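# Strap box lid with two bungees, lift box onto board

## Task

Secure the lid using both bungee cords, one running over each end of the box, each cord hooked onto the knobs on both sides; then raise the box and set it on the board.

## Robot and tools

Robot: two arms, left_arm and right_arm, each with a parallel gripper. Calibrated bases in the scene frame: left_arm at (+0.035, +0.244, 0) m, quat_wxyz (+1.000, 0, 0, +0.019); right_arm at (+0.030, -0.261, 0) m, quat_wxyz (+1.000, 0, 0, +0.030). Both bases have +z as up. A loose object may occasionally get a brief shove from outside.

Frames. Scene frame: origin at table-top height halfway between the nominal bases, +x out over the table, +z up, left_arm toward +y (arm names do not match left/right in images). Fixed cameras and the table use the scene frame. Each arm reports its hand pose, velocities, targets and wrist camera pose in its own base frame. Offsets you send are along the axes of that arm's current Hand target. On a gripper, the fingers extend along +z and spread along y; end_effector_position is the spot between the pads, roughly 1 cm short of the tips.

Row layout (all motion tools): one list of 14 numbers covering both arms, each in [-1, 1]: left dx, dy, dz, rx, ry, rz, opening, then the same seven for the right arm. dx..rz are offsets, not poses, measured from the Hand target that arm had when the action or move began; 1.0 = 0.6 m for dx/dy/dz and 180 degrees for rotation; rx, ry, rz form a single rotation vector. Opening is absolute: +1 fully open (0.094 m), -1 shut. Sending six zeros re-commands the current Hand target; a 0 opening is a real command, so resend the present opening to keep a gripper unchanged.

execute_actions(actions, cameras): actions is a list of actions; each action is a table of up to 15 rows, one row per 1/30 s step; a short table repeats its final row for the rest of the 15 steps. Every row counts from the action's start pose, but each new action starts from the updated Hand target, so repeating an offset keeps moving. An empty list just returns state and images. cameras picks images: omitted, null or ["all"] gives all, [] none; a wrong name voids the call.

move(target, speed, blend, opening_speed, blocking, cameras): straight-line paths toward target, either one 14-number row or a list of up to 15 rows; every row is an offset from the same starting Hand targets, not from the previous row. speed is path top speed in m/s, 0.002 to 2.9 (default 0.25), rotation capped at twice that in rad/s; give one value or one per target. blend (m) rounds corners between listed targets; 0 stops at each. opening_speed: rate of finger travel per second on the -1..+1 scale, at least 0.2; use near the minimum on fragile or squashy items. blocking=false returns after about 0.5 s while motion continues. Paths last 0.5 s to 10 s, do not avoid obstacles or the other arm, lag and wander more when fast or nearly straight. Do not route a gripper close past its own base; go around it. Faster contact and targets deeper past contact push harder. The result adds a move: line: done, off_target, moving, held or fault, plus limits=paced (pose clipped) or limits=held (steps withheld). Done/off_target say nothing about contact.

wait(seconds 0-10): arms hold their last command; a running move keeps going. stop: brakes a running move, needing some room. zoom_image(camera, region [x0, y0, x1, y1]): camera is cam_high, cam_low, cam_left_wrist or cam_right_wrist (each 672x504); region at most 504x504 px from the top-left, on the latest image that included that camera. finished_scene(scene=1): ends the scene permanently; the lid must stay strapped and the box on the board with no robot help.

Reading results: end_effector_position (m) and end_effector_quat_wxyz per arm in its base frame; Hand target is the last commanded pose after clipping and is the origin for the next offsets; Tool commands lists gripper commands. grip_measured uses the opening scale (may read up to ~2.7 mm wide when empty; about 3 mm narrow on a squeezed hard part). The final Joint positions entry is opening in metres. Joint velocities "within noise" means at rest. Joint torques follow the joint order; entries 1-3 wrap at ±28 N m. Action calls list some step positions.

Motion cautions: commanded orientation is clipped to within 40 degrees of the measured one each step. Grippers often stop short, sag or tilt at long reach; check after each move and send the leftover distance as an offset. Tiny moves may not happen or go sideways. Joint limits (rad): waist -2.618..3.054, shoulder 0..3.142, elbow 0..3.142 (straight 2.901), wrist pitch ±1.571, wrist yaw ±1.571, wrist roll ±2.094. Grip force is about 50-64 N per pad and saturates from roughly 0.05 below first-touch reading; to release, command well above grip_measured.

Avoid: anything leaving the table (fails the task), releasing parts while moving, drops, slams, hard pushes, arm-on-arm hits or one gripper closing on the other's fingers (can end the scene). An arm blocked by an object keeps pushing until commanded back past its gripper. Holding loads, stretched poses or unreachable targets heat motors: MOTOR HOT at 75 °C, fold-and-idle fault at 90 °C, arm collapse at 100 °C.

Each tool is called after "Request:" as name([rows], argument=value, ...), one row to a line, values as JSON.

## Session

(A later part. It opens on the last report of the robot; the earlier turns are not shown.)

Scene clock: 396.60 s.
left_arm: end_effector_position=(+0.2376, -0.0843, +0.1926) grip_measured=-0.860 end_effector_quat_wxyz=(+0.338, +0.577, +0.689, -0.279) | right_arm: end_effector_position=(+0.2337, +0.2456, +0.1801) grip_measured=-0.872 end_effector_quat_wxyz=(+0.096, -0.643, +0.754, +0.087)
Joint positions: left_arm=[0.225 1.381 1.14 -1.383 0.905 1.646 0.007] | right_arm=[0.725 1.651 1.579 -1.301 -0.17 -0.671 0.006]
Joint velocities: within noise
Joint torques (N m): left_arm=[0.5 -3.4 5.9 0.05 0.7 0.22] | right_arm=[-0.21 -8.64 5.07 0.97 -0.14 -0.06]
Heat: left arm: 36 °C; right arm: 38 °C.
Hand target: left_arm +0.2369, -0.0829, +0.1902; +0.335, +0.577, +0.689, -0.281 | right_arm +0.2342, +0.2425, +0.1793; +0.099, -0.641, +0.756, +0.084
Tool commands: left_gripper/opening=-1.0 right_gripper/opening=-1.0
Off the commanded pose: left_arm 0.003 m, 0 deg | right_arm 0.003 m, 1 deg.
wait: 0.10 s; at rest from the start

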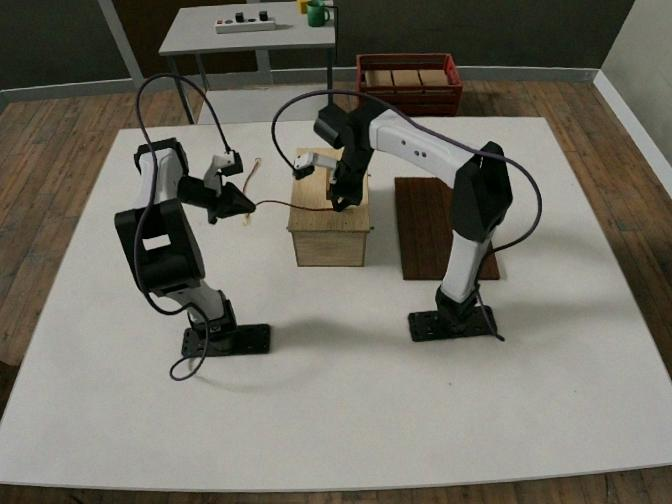

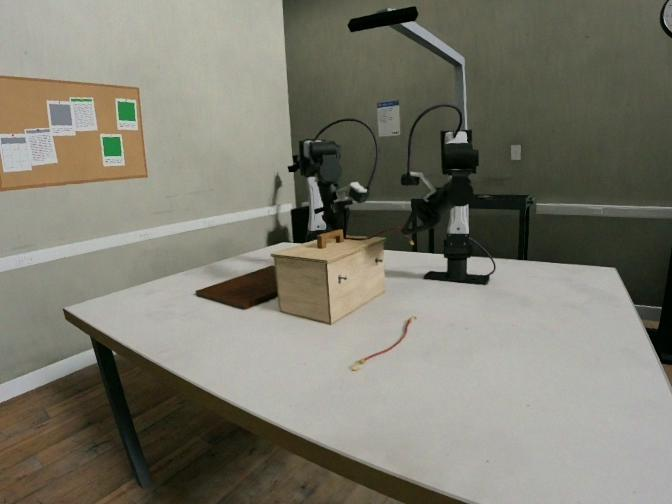

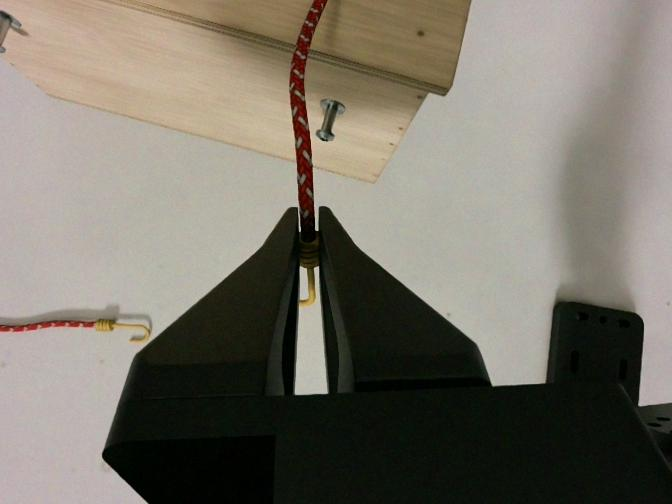

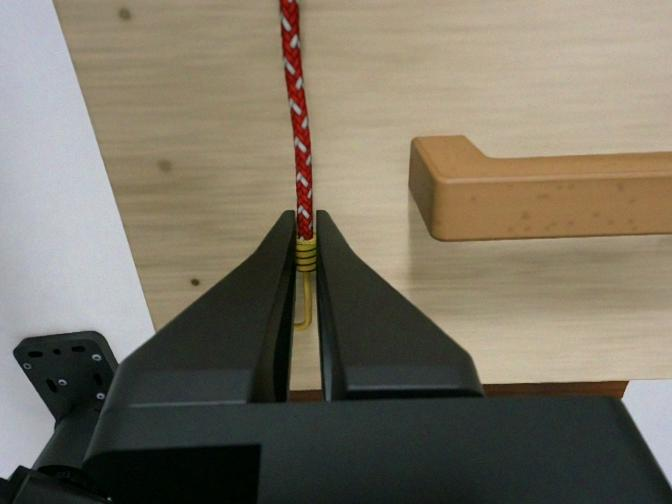

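Request:
move([
  [-0.0107, -0.0283, 0.0273, -0.0083, -0.1, -0.0046, -1.0, 0, 0, 0, 0, 0, 0, -1.0],
  [0.0442, -0.0353, 0.1115, -0.0087, -0.1667, -0.0037, -1.0, 0, 0, 0, 0, 0, 0, -1.0],
], speed=0.1, blend=0.01)

Request:
zoom_image(camera="cam_left_wrist", region=[130, 120, 450, 340])

Request:
zoom_image(camera="cam_low", region=[300, 220, 440, 330])

Scene clock: 466.47 s.
left_arm: end_effector_position=(+0.2235, -0.1199, +0.1247) grip_measured=-0.860 end_effector_quat_wxyz=(+0.498, +0.478, +0.594, -0.413) | right_arm: end_effector_position=(+0.2337, +0.2456, +0.1801) grip_measured=-0.872 end_effector_quat_wxyz=(+0.096, -0.643, +0.754, +0.087)
Joint positions: left_arm=[0.239 1.538 0.648 -0.911 1.402 1.788 0.007] | right_arm=[0.725 1.651 1.579 -1.301 -0.17 -0.671 0.006]
Joint velocities: within noise
Joint torques (N m): left_arm=[-0.59 -4.98 4 0.02 1.05 0.08] | right_arm=[-0.21 -8.65 5.05 0.97 -0.14 -0.06]
Heat: left arm: 36 °C; right arm: 37 °C.
Hand target: left_arm +0.2224, -0.1224, +0.1280; +0.509, +0.476, +0.586, -0.414 | right_arm +0.2342, +0.2425, +0.1793; +0.099, -0.641, +0.756, +0.084
Off the commanded pose: left_arm 0.004 m, 2 deg | right_arm 0.003 m, 1 deg.
move: done

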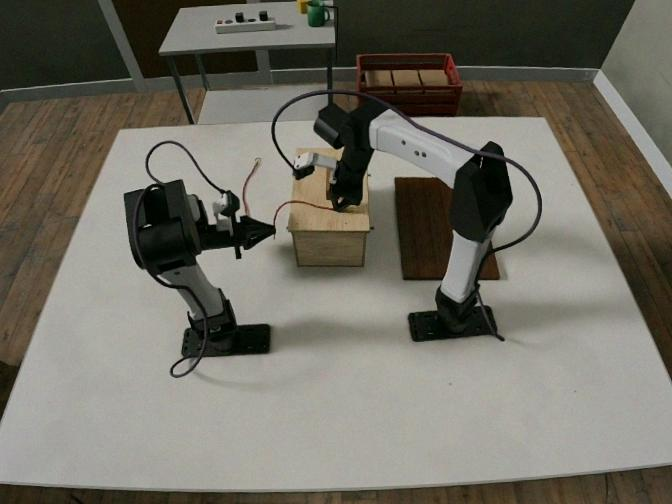

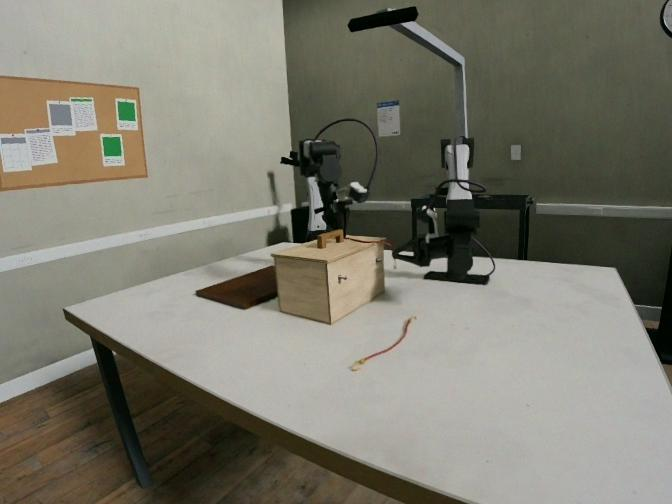

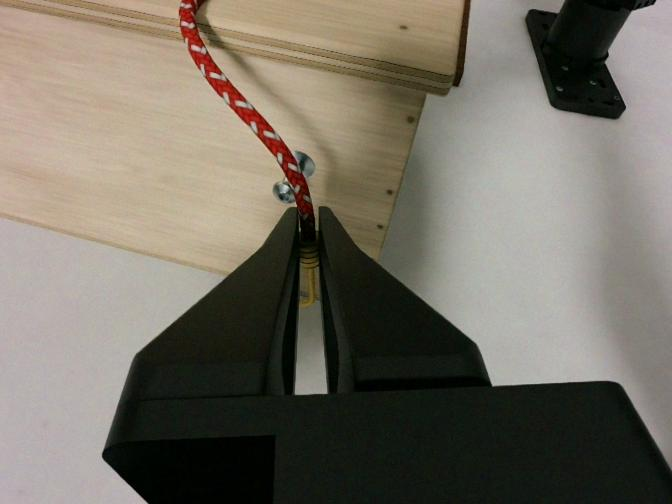

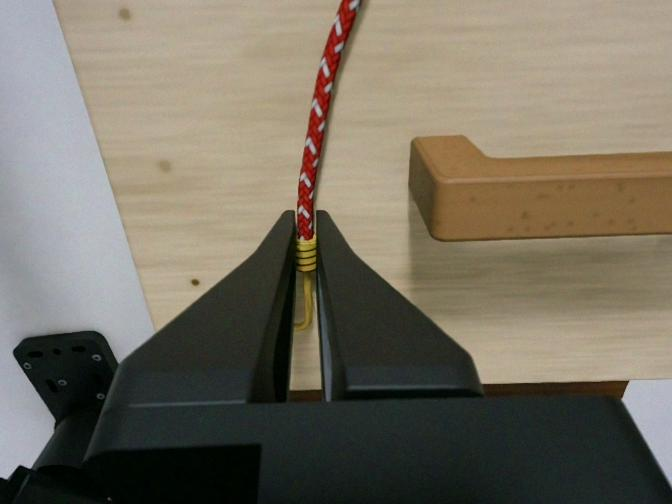

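Scaled by 1.575.

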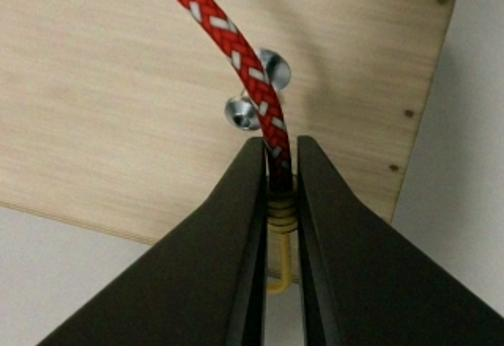

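Scaled by 3.600.

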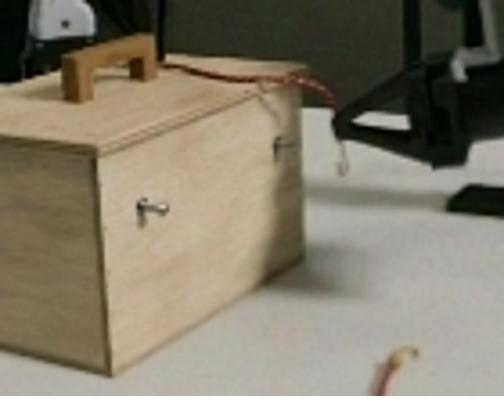

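Request:
zoom_image(camera="cam_low", region=[360, 235, 420, 280])

Request:
zoom_image(camera="cam_left_wrist", region=[250, 130, 350, 230])

Scaled by 8.400.

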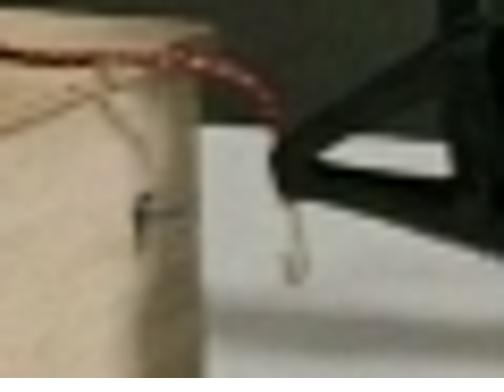

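Scaled by 5.040.

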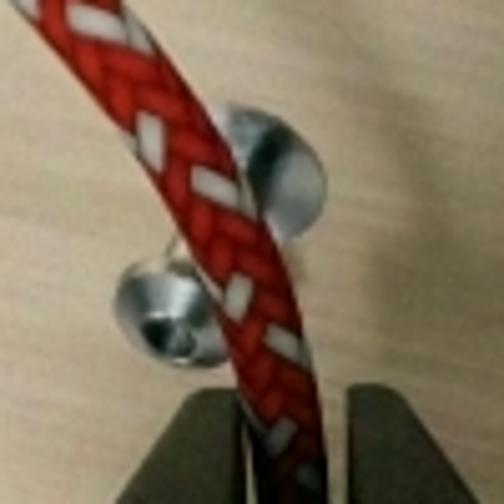

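Request:
zoom_image(camera="cam_high", region=[250, 190, 350, 270])

Scaled by 5.040.

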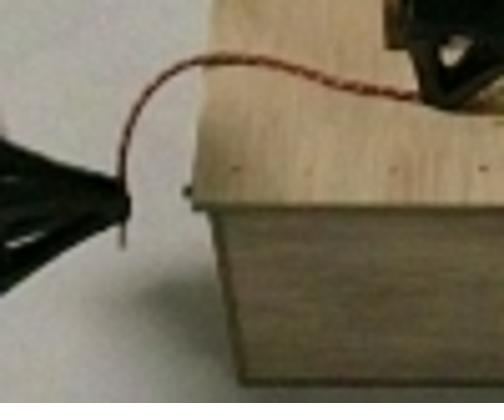

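Request:
move(target=[0.0058, -0.0047, 0.0415, 0.0385, 0, 0.0054, -1.0, 0, 0, 0, 0, 0, 0, -1.0], speed=0.08)

Request:
zoom_image(camera="cam_left_wrist", region=[200, 130, 400, 310])

Request:
zoom_image(camera="cam_low", region=[360, 235, 420, 280])

Request:
zoom_image(camera="cam_high", region=[250, 190, 350, 270])

Scene clock: 495.63 s.
left_arm: end_effector_position=(+0.2161, -0.1452, +0.1145) grip_measured=-0.860 end_effector_quat_wxyz=(+0.467, +0.507, +0.569, -0.448) | right_arm: end_effector_position=(+0.2337, +0.2456, +0.1801) grip_measured=-0.872 end_effector_quat_wxyz=(+0.096, -0.643, +0.754, +0.087)
Joint positions: left_arm=[0.117 1.604 0.662 -0.861 1.403 1.771 0.007] | right_arm=[0.725 1.651 1.579 -1.301 -0.17 -0.671 0.006]
Joint velocities: within noise
Joint torques (N m): left_arm=[-0.55 -4.03 6.83 0.05 1.04 0.06] | right_arm=[-0.23 -8.65 5.05 0.97 -0.14 -0.06]
Heat: left arm: 37 °C; right arm: 37 °C.
Hand target: left_arm +0.2246, -0.1466, +0.1211; +0.482, +0.511, +0.556, -0.444 | right_arm +0.2342, +0.2425, +0.1793; +0.099, -0.641, +0.756, +0.084
Off the commanded pose: left_arm 0.011 m, 2 deg | right_arm 0.003 m, 1 deg.
move: off_target (left_arm)

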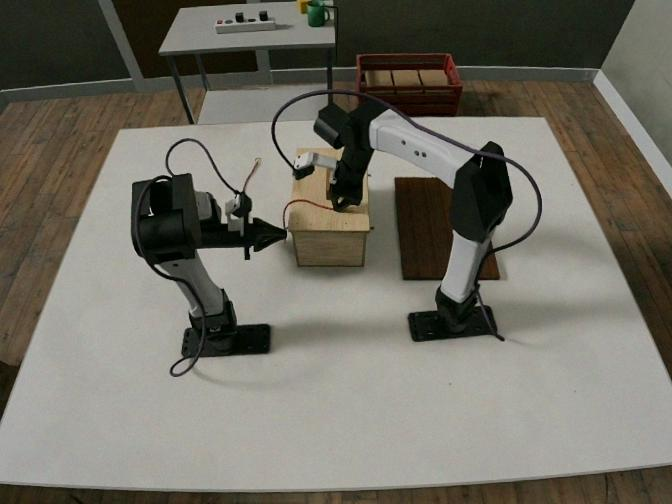

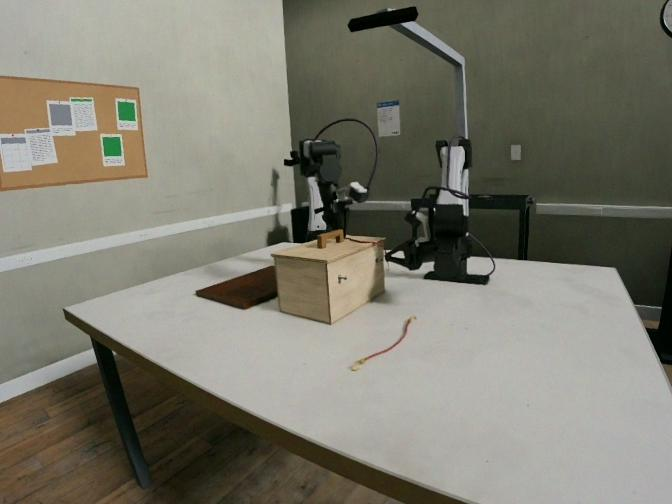

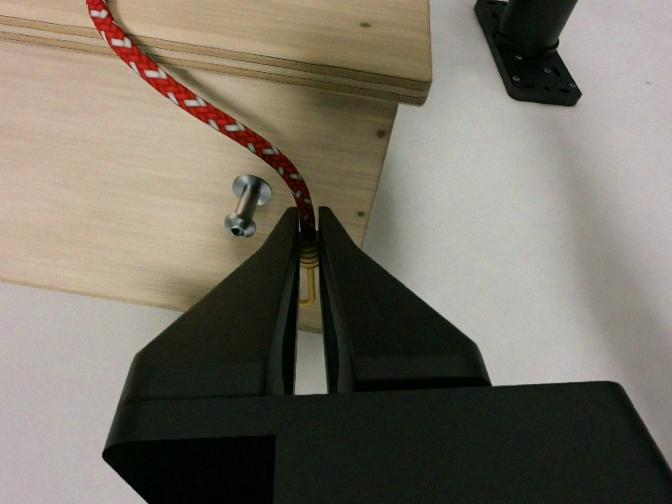

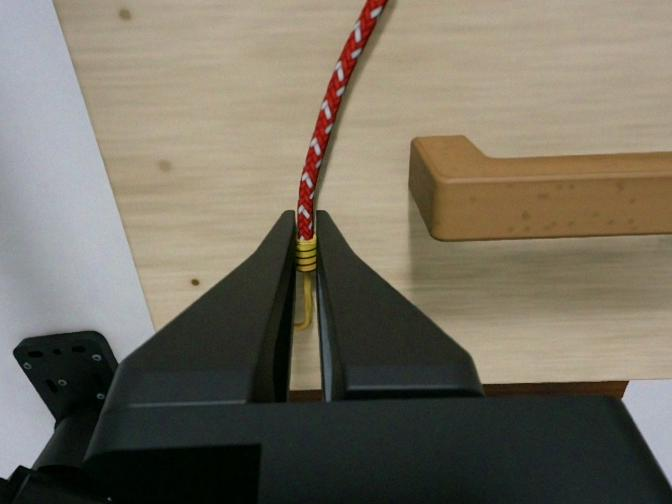

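Scaled by 2.520.

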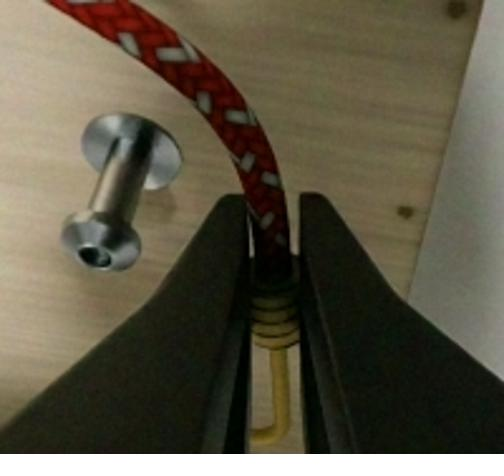

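Scaled by 8.400.

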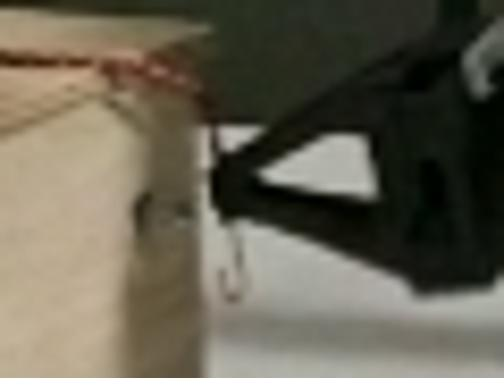

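Scaled by 5.040.

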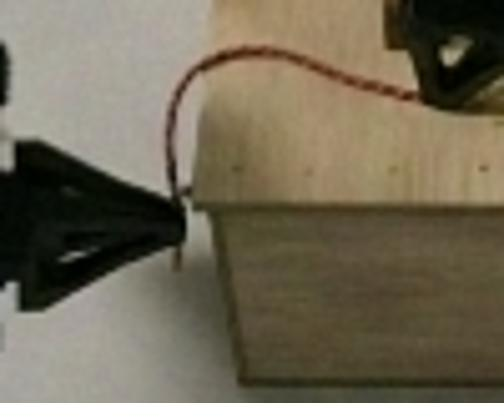

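Request:
move(target=[-0.0152, 0.0042, 0.0193, 0, 0, 0, -1.0, 0, 0, 0, 0, 0, 0, -1.0], speed=0.05)

Request:
zoom_image(camera="cam_left_wrist", region=[200, 130, 400, 310])

Request:
zoom_image(camera="cam_low", region=[360, 235, 420, 280])

Request:
zoom_image(camera="cam_high", region=[250, 190, 350, 270])

Scene clock: 528.03 s.
left_arm: end_effector_position=(+0.2308, -0.1567, +0.1254) grip_measured=-0.860 end_effector_quat_wxyz=(+0.472, +0.506, +0.566, -0.449) | right_arm: end_effector_position=(+0.2337, +0.2456, +0.1801) grip_measured=-0.872 end_effector_quat_wxyz=(+0.096, -0.643, +0.754, +0.087)
Joint positions: left_arm=[0.058 1.513 0.624 -0.525 1.417 1.383 0.007] | right_arm=[0.725 1.651 1.579 -1.301 -0.17 -0.671 0.006]
Joint velocities: within noise
Joint torques (N m): left_arm=[-0.68 -6 4.45 0.72 0.91 0.11] | right_arm=[-0.21 -8.64 5.07 0.97 -0.13 -0.06]
Heat: left arm: 37 °C; right arm: 37 °C.
Hand target: left_arm +0.2281, -0.1592, +0.1285; +0.482, +0.511, +0.556, -0.444 | right_arm +0.2342, +0.2425, +0.1793; +0.099, -0.641, +0.756, +0.084
Off the commanded pose: left_arm 0.005 m, 2 deg | right_arm 0.003 m, 1 deg.
move: done

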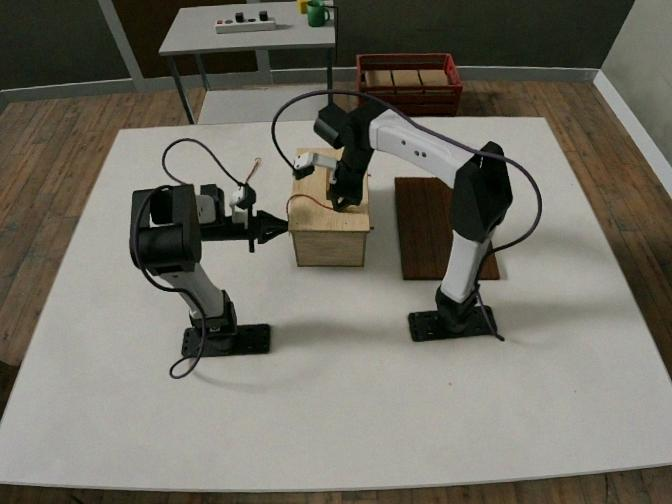

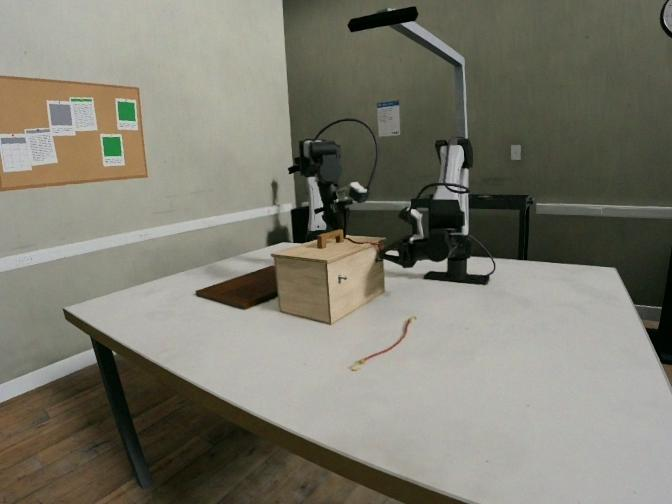

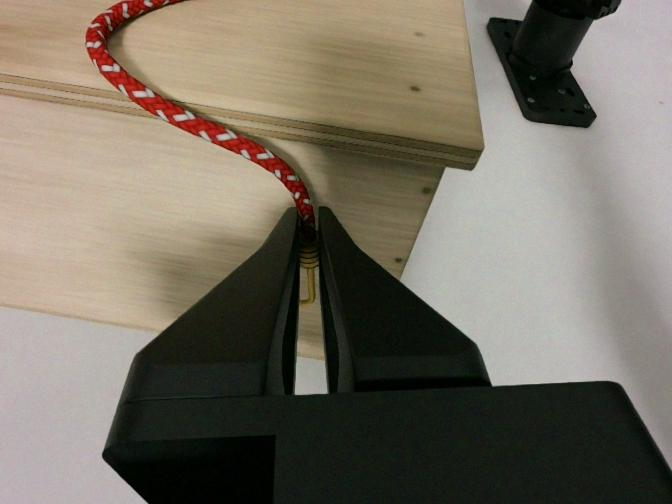

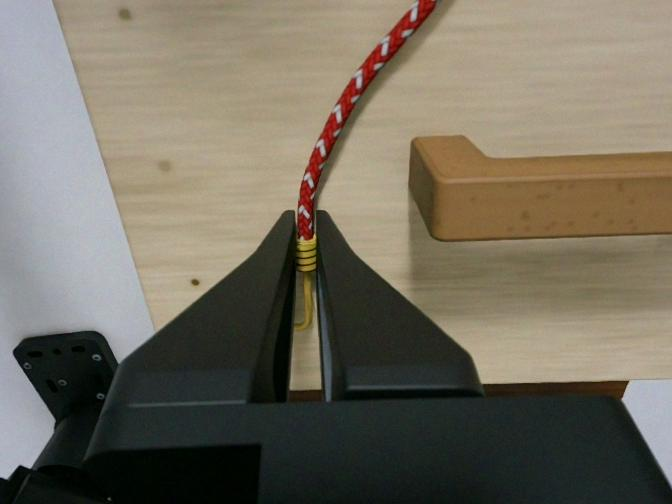

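Scaled by 2.520.

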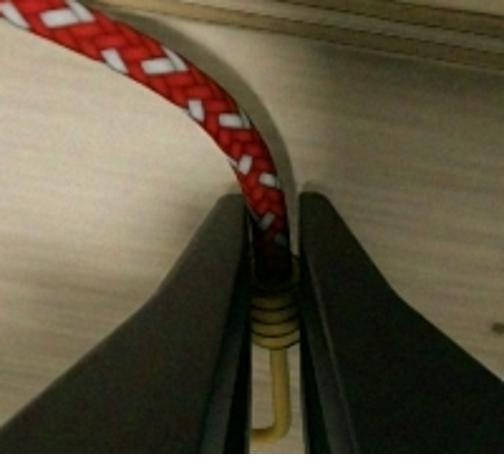

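Scaled by 8.400.

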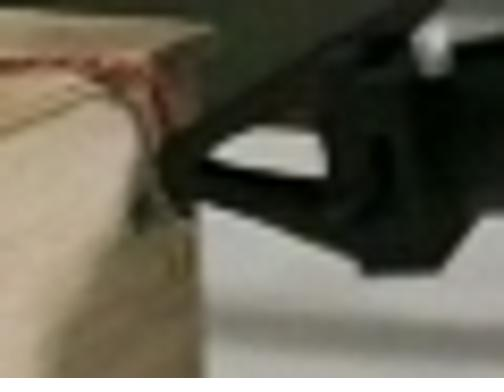

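Scaled by 5.040.

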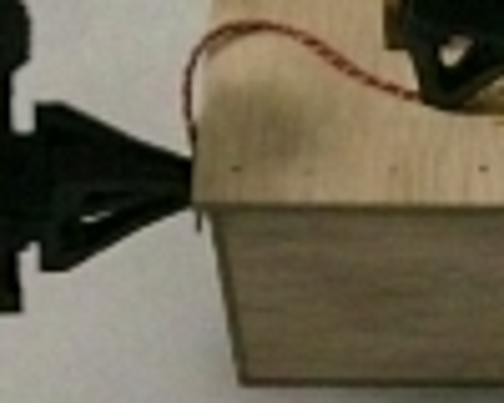

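Request:
zoom_image(camera="cam_low", region=[370, 245, 400, 275])

Request:
zoom_image(camera="cam_left_wrist", region=[260, 190, 360, 320])

Scaled by 16.800.

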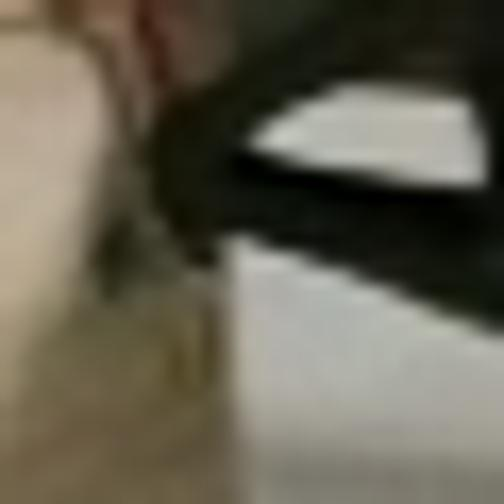

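Scaled by 3.877.

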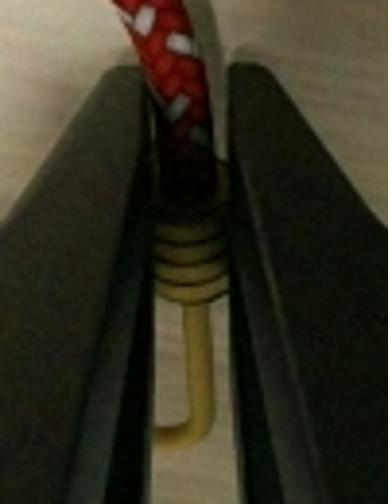

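Request:
move(target=[0.0027, -0.0157, 0.0048, 0, 0, 0, -1.0, 0, 0, 0, 0, 0, 0, -1.0], speed=0.05, cameras=["cam_left_wrist", "cam_low"])

Request:
zoom_image(camera="cam_left_wrist", region=[200, 170, 380, 330])

Request:
zoom_image(camera="cam_low", region=[360, 235, 420, 280])

Scene clock: 536.23 s.
left_arm: end_effector_position=(+0.2220, -0.1603, +0.1241) grip_measured=-0.860 end_effector_quat_wxyz=(+0.474, +0.505, +0.564, -0.449) | right_arm: end_effector_position=(+0.2337, +0.2456, +0.1801) grip_measured=-0.872 end_effector_quat_wxyz=(+0.096, -0.643, +0.754, +0.087)
Joint positions: left_arm=[0.044 1.457 0.557 -0.414 1.417 1.284 0.007] | right_arm=[0.725 1.651 1.579 -1.301 -0.17 -0.671 0.006]
Joint velocities: within noise
Joint torques (N m): left_arm=[-0.66 -5.61 4.56 0.9 0.86 0.07] | right_arm=[-0.21 -8.65 5.08 0.97 -0.13 -0.06]
Heat: left arm: 38 °C; right arm: 38 °C.
Hand target: left_arm +0.2190, -0.1625, +0.1265; +0.482, +0.511, +0.556, -0.444 | right_arm +0.2342, +0.2425, +0.1793; +0.099, -0.641, +0.756, +0.084
Off the commanded pose: left_arm 0.004 m, 2 deg | right_arm 0.003 m, 1 deg.
move: done
Images, in order (width x height): cam_low 672x504, cam_left_wrist 672x504.

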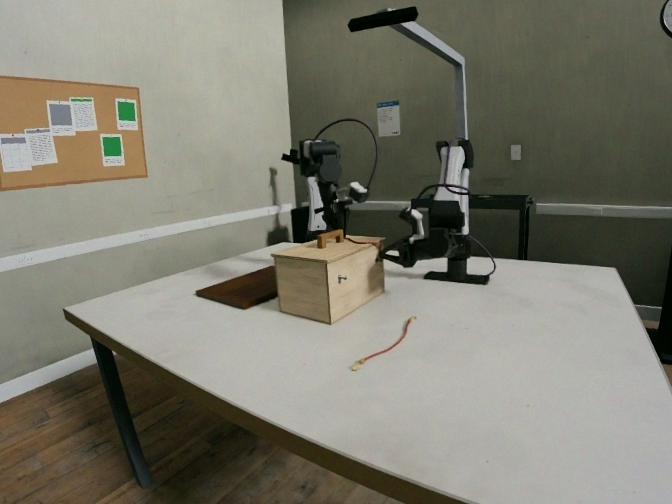

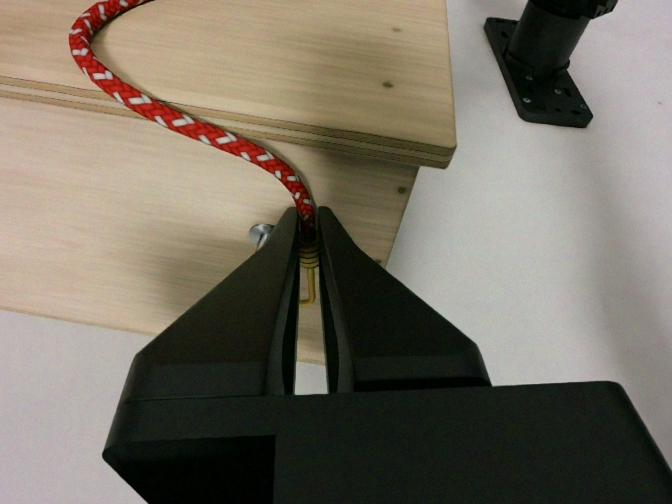

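Scaled by 2.800.

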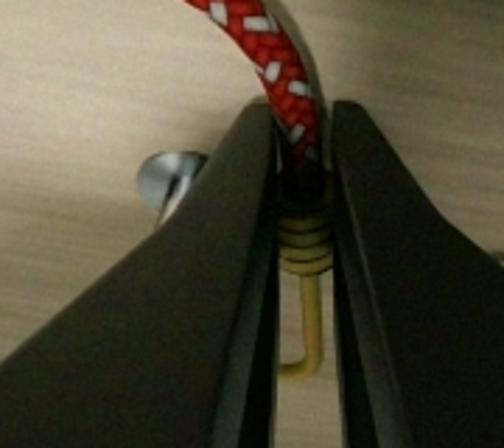

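Scaled by 8.400.

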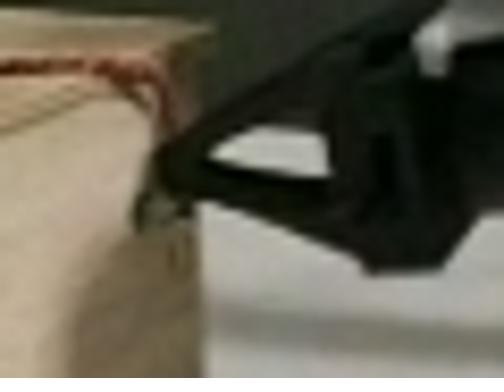

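Request:
move(target=[0.0017, 0.0235, 0.0, 0, 0, 0, -1.0, 0, 0, 0, 0, 0, 0, -1.0], speed=0.04, cameras=["cam_left_wrist", "cam_low"])

Request:
zoom_image(camera="cam_left_wrist", region=[200, 170, 380, 330])

Request:
zoom_image(camera="cam_low", region=[360, 235, 420, 280])

Scene clock: 554.00 s.
left_arm: end_effector_position=(+0.2247, -0.1602, +0.1191) grip_measured=-0.860 end_effector_quat_wxyz=(+0.471, +0.501, +0.568, -0.452) | right_arm: end_effector_position=(+0.2337, +0.2456, +0.1801) grip_measured=-0.872 end_effector_quat_wxyz=(+0.096, -0.643, +0.754, +0.087)
Joint positions: left_arm=[0.044 1.486 0.557 -0.388 1.417 1.273 0.007] | right_arm=[0.725 1.651 1.579 -1.301 -0.17 -0.671 0.006]
Joint velocities: within noise
Joint torques (N m): left_arm=[-0.36 -3.69 7.73 0.86 0.86 0.02] | right_arm=[-0.21 -8.66 5.05 0.97 -0.14 -0.06]
Heat: left arm: 38 °C; right arm: 38 °C.
Hand target: left_arm +0.2330, -0.1612, +0.1254; +0.482, +0.511, +0.556, -0.444 | right_arm +0.2342, +0.2425, +0.1793; +0.099, -0.641, +0.756, +0.084
Off the commanded pose: left_arm 0.011 m, 2 deg | right_arm 0.003 m, 1 deg.
move: off_target (left_arm)
Images, in order (width x height): cam_low 672x504, cam_left_wrist 672x504.

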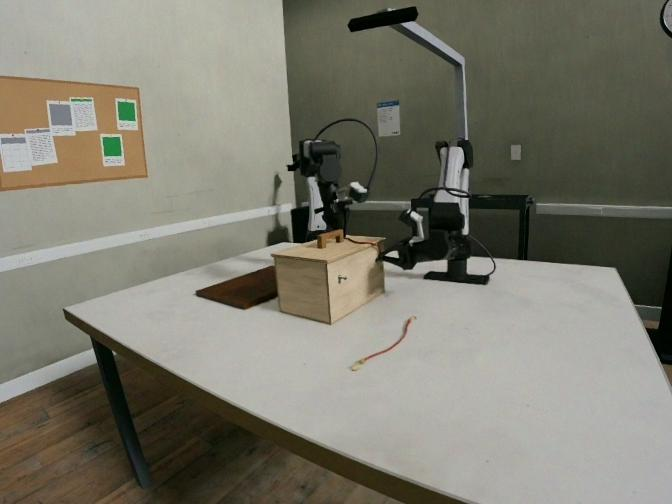

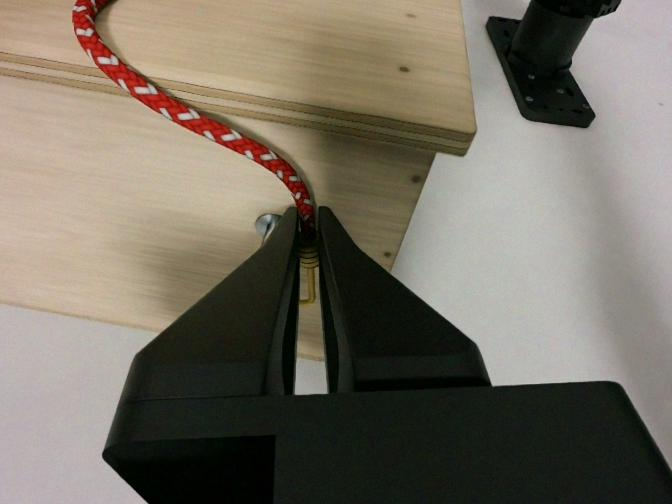

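Scaled by 2.800.

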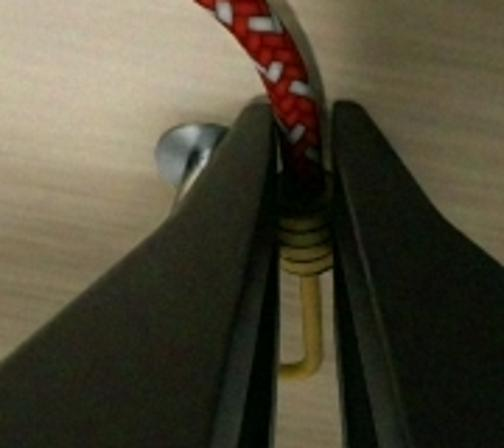

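Scaled by 8.400.

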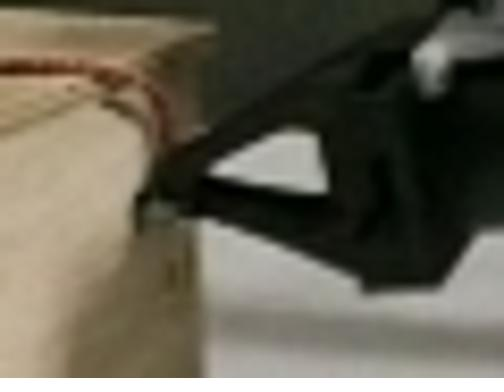

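Request:
wait(seconds=0.1)

Scene clock: 561.73 s.
left_arm: end_effector_position=(+0.2247, -0.1602, +0.1191) grip_measured=-0.860 end_effector_quat_wxyz=(+0.471, +0.501, +0.568, -0.452) | right_arm: end_effector_position=(+0.2337, +0.2456, +0.1801) grip_measured=-0.872 end_effector_quat_wxyz=(+0.096, -0.643, +0.754, +0.087)
Joint positions: left_arm=[0.044 1.486 0.557 -0.387 1.417 1.271 0.007] | right_arm=[0.725 1.651 1.579 -1.301 -0.17 -0.671 0.006]
Joint velocities: within noise
Joint torques (N m): left_arm=[-0.34 -3.7 7.71 0.85 0.86 0.08] | right_arm=[-0.23 -8.65 5.05 0.97 -0.14 -0.06]
Heat: left arm: 38 °C; right arm: 38 °C.
Hand target: left_arm +0.2330, -0.1612, +0.1254; +0.482, +0.511, +0.556, -0.444 | right_arm +0.2342, +0.2425, +0.1793; +0.099, -0.641, +0.756, +0.084
Tool commands: left_gripper/opening=-1.0 right_gripper/opening=-1.0
Off the commanded pose: left_arm 0.010 m, 2 deg | right_arm 0.003 m, 1 deg.
wait: 0.10 s; at rest from the start

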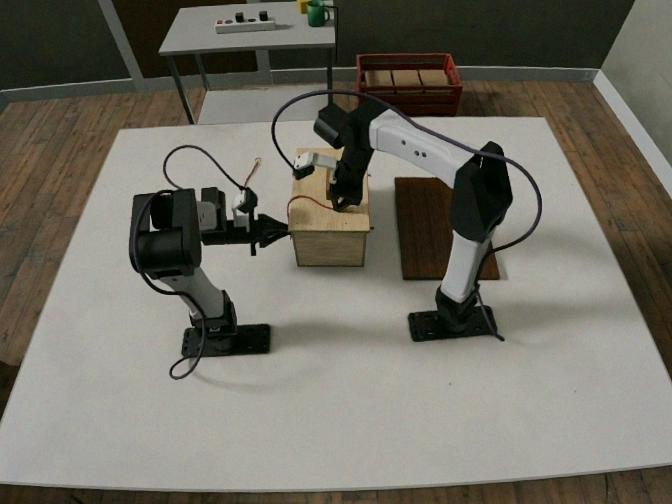

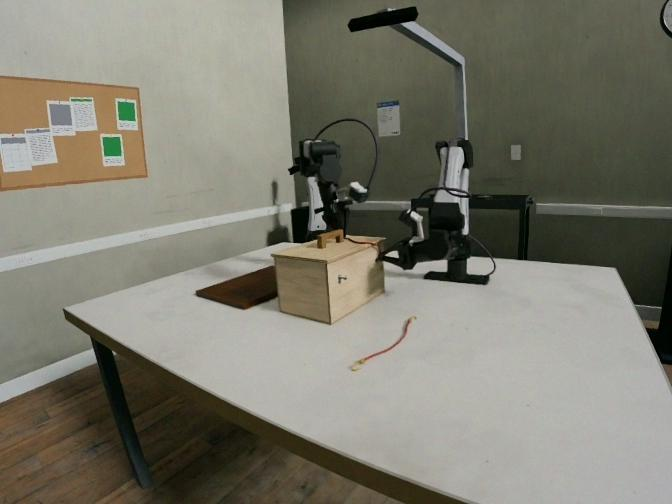

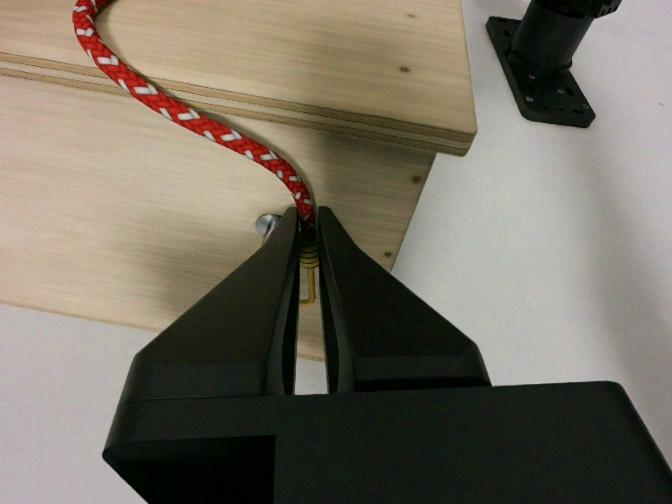

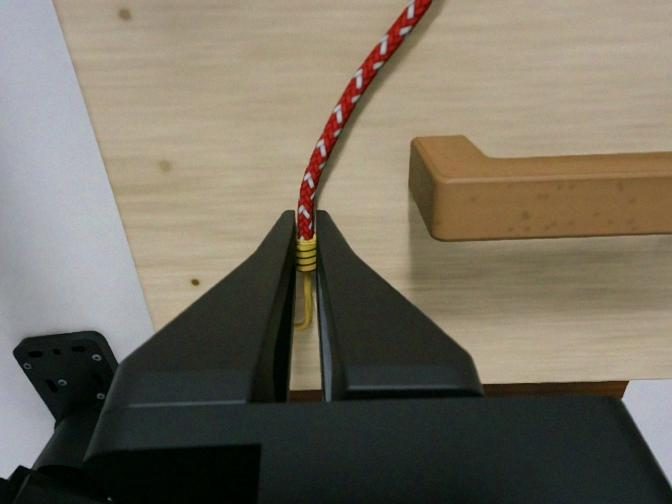

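Request:
zoom_image(camera="cam_left_wrist", region=[230, 180, 380, 320])

Request:
zoom_image(camera="cam_low", region=[350, 230, 430, 290])

Request:
zoom_image(camera="cam_high", region=[250, 190, 350, 270])

Scaled by 3.360.

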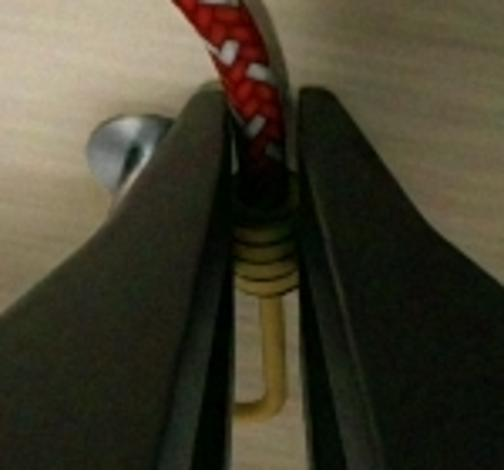

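Scaled by 6.300.

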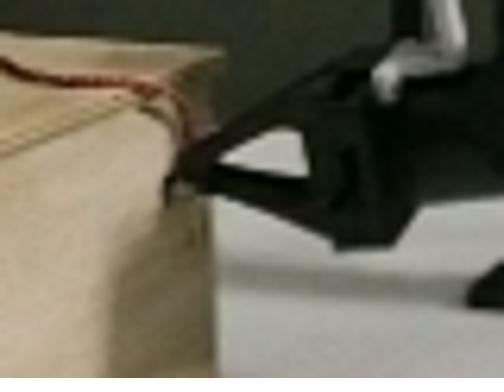

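Scaled by 5.040.

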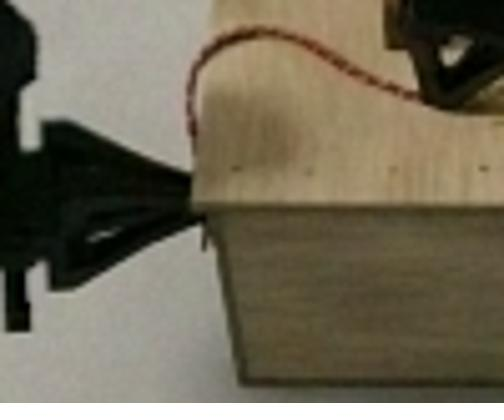

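Request:
zoom_image(camera="cam_left_wrist", region=[245, 195, 325, 265])

Request:
zoom_image(camera="cam_low", region=[366, 242, 396, 270])

Scaled by 6.300.

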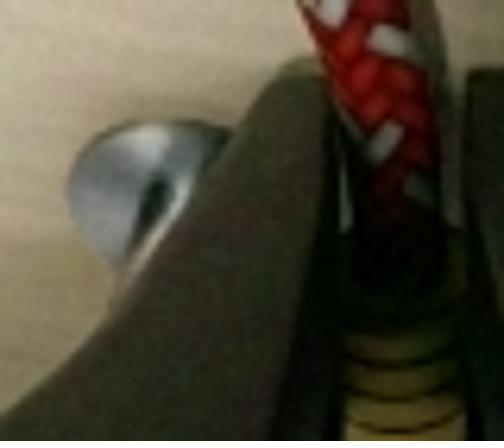

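Scaled by 16.800.

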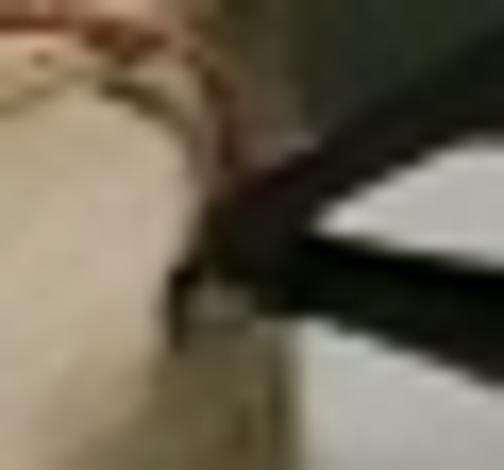

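Request:
zoom_image(camera="cam_low", region=[320, 240, 400, 310])

Scaled by 6.300.

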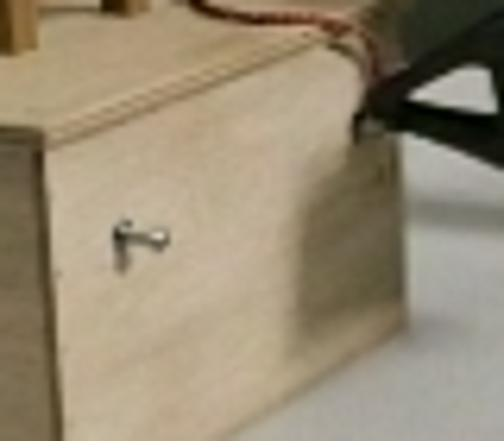

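Request:
zoom_image(camera="cam_low", region=[370, 250, 390, 270])

Scaled by 25.200.

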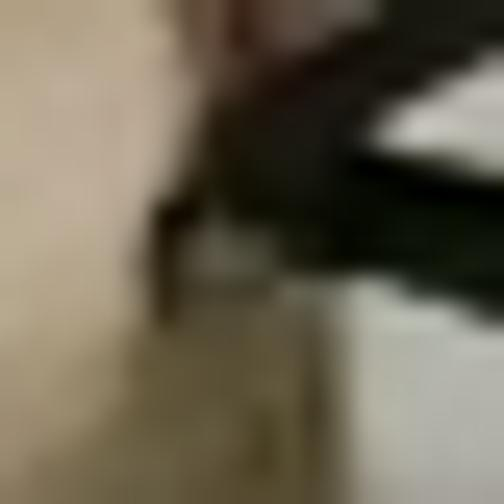

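Request:
move(target=[0, 0, 0, 0, 0, 0, -1, 0, 0, 0, 0, 0, 0, -0.5], opening_speed=1.0, cameras=["cam_right_wrist"])

Scene clock: 634.67 s.
left_arm: end_effector_position=(+0.2249, -0.1602, +0.1191) grip_measured=-0.860 end_effector_quat_wxyz=(+0.471, +0.501, +0.568, -0.452) | right_arm: end_effector_position=(+0.2337, +0.2456, +0.1801) grip_measured=-0.503 end_effector_quat_wxyz=(+0.096, -0.643, +0.754, +0.087)
Joint positions: left_arm=[0.044 1.486 0.557 -0.386 1.417 1.27 0.007] | right_arm=[0.725 1.651 1.579 -1.301 -0.17 -0.671 0.023]
Joint velocities: within noise
Joint torques (N m): left_arm=[-0.36 -3.73 7.66 0.87 0.86 0.06] | right_arm=[-0.2 -8.66 5.05 0.97 -0.13 -0.06]
Heat: left arm: 38 °C; right arm: 38 °C.
Hand target: left_arm +0.2330, -0.1612, +0.1254; +0.482, +0.511, +0.556, -0.444 | right_arm +0.2342, +0.2425, +0.1793; +0.099, -0.641, +0.756, +0.084
Off the commanded pose: left_arm 0.010 m, 2 deg | right_arm 0.003 m, 1 deg.
move: done
Images, in order (width x height): cam_right_wrist 672x504.

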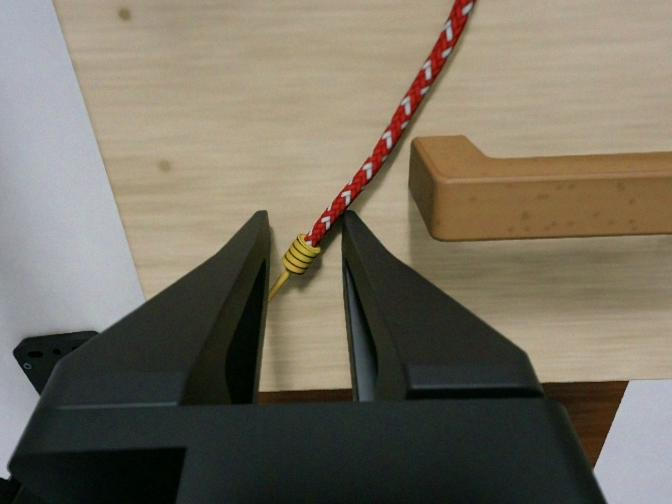

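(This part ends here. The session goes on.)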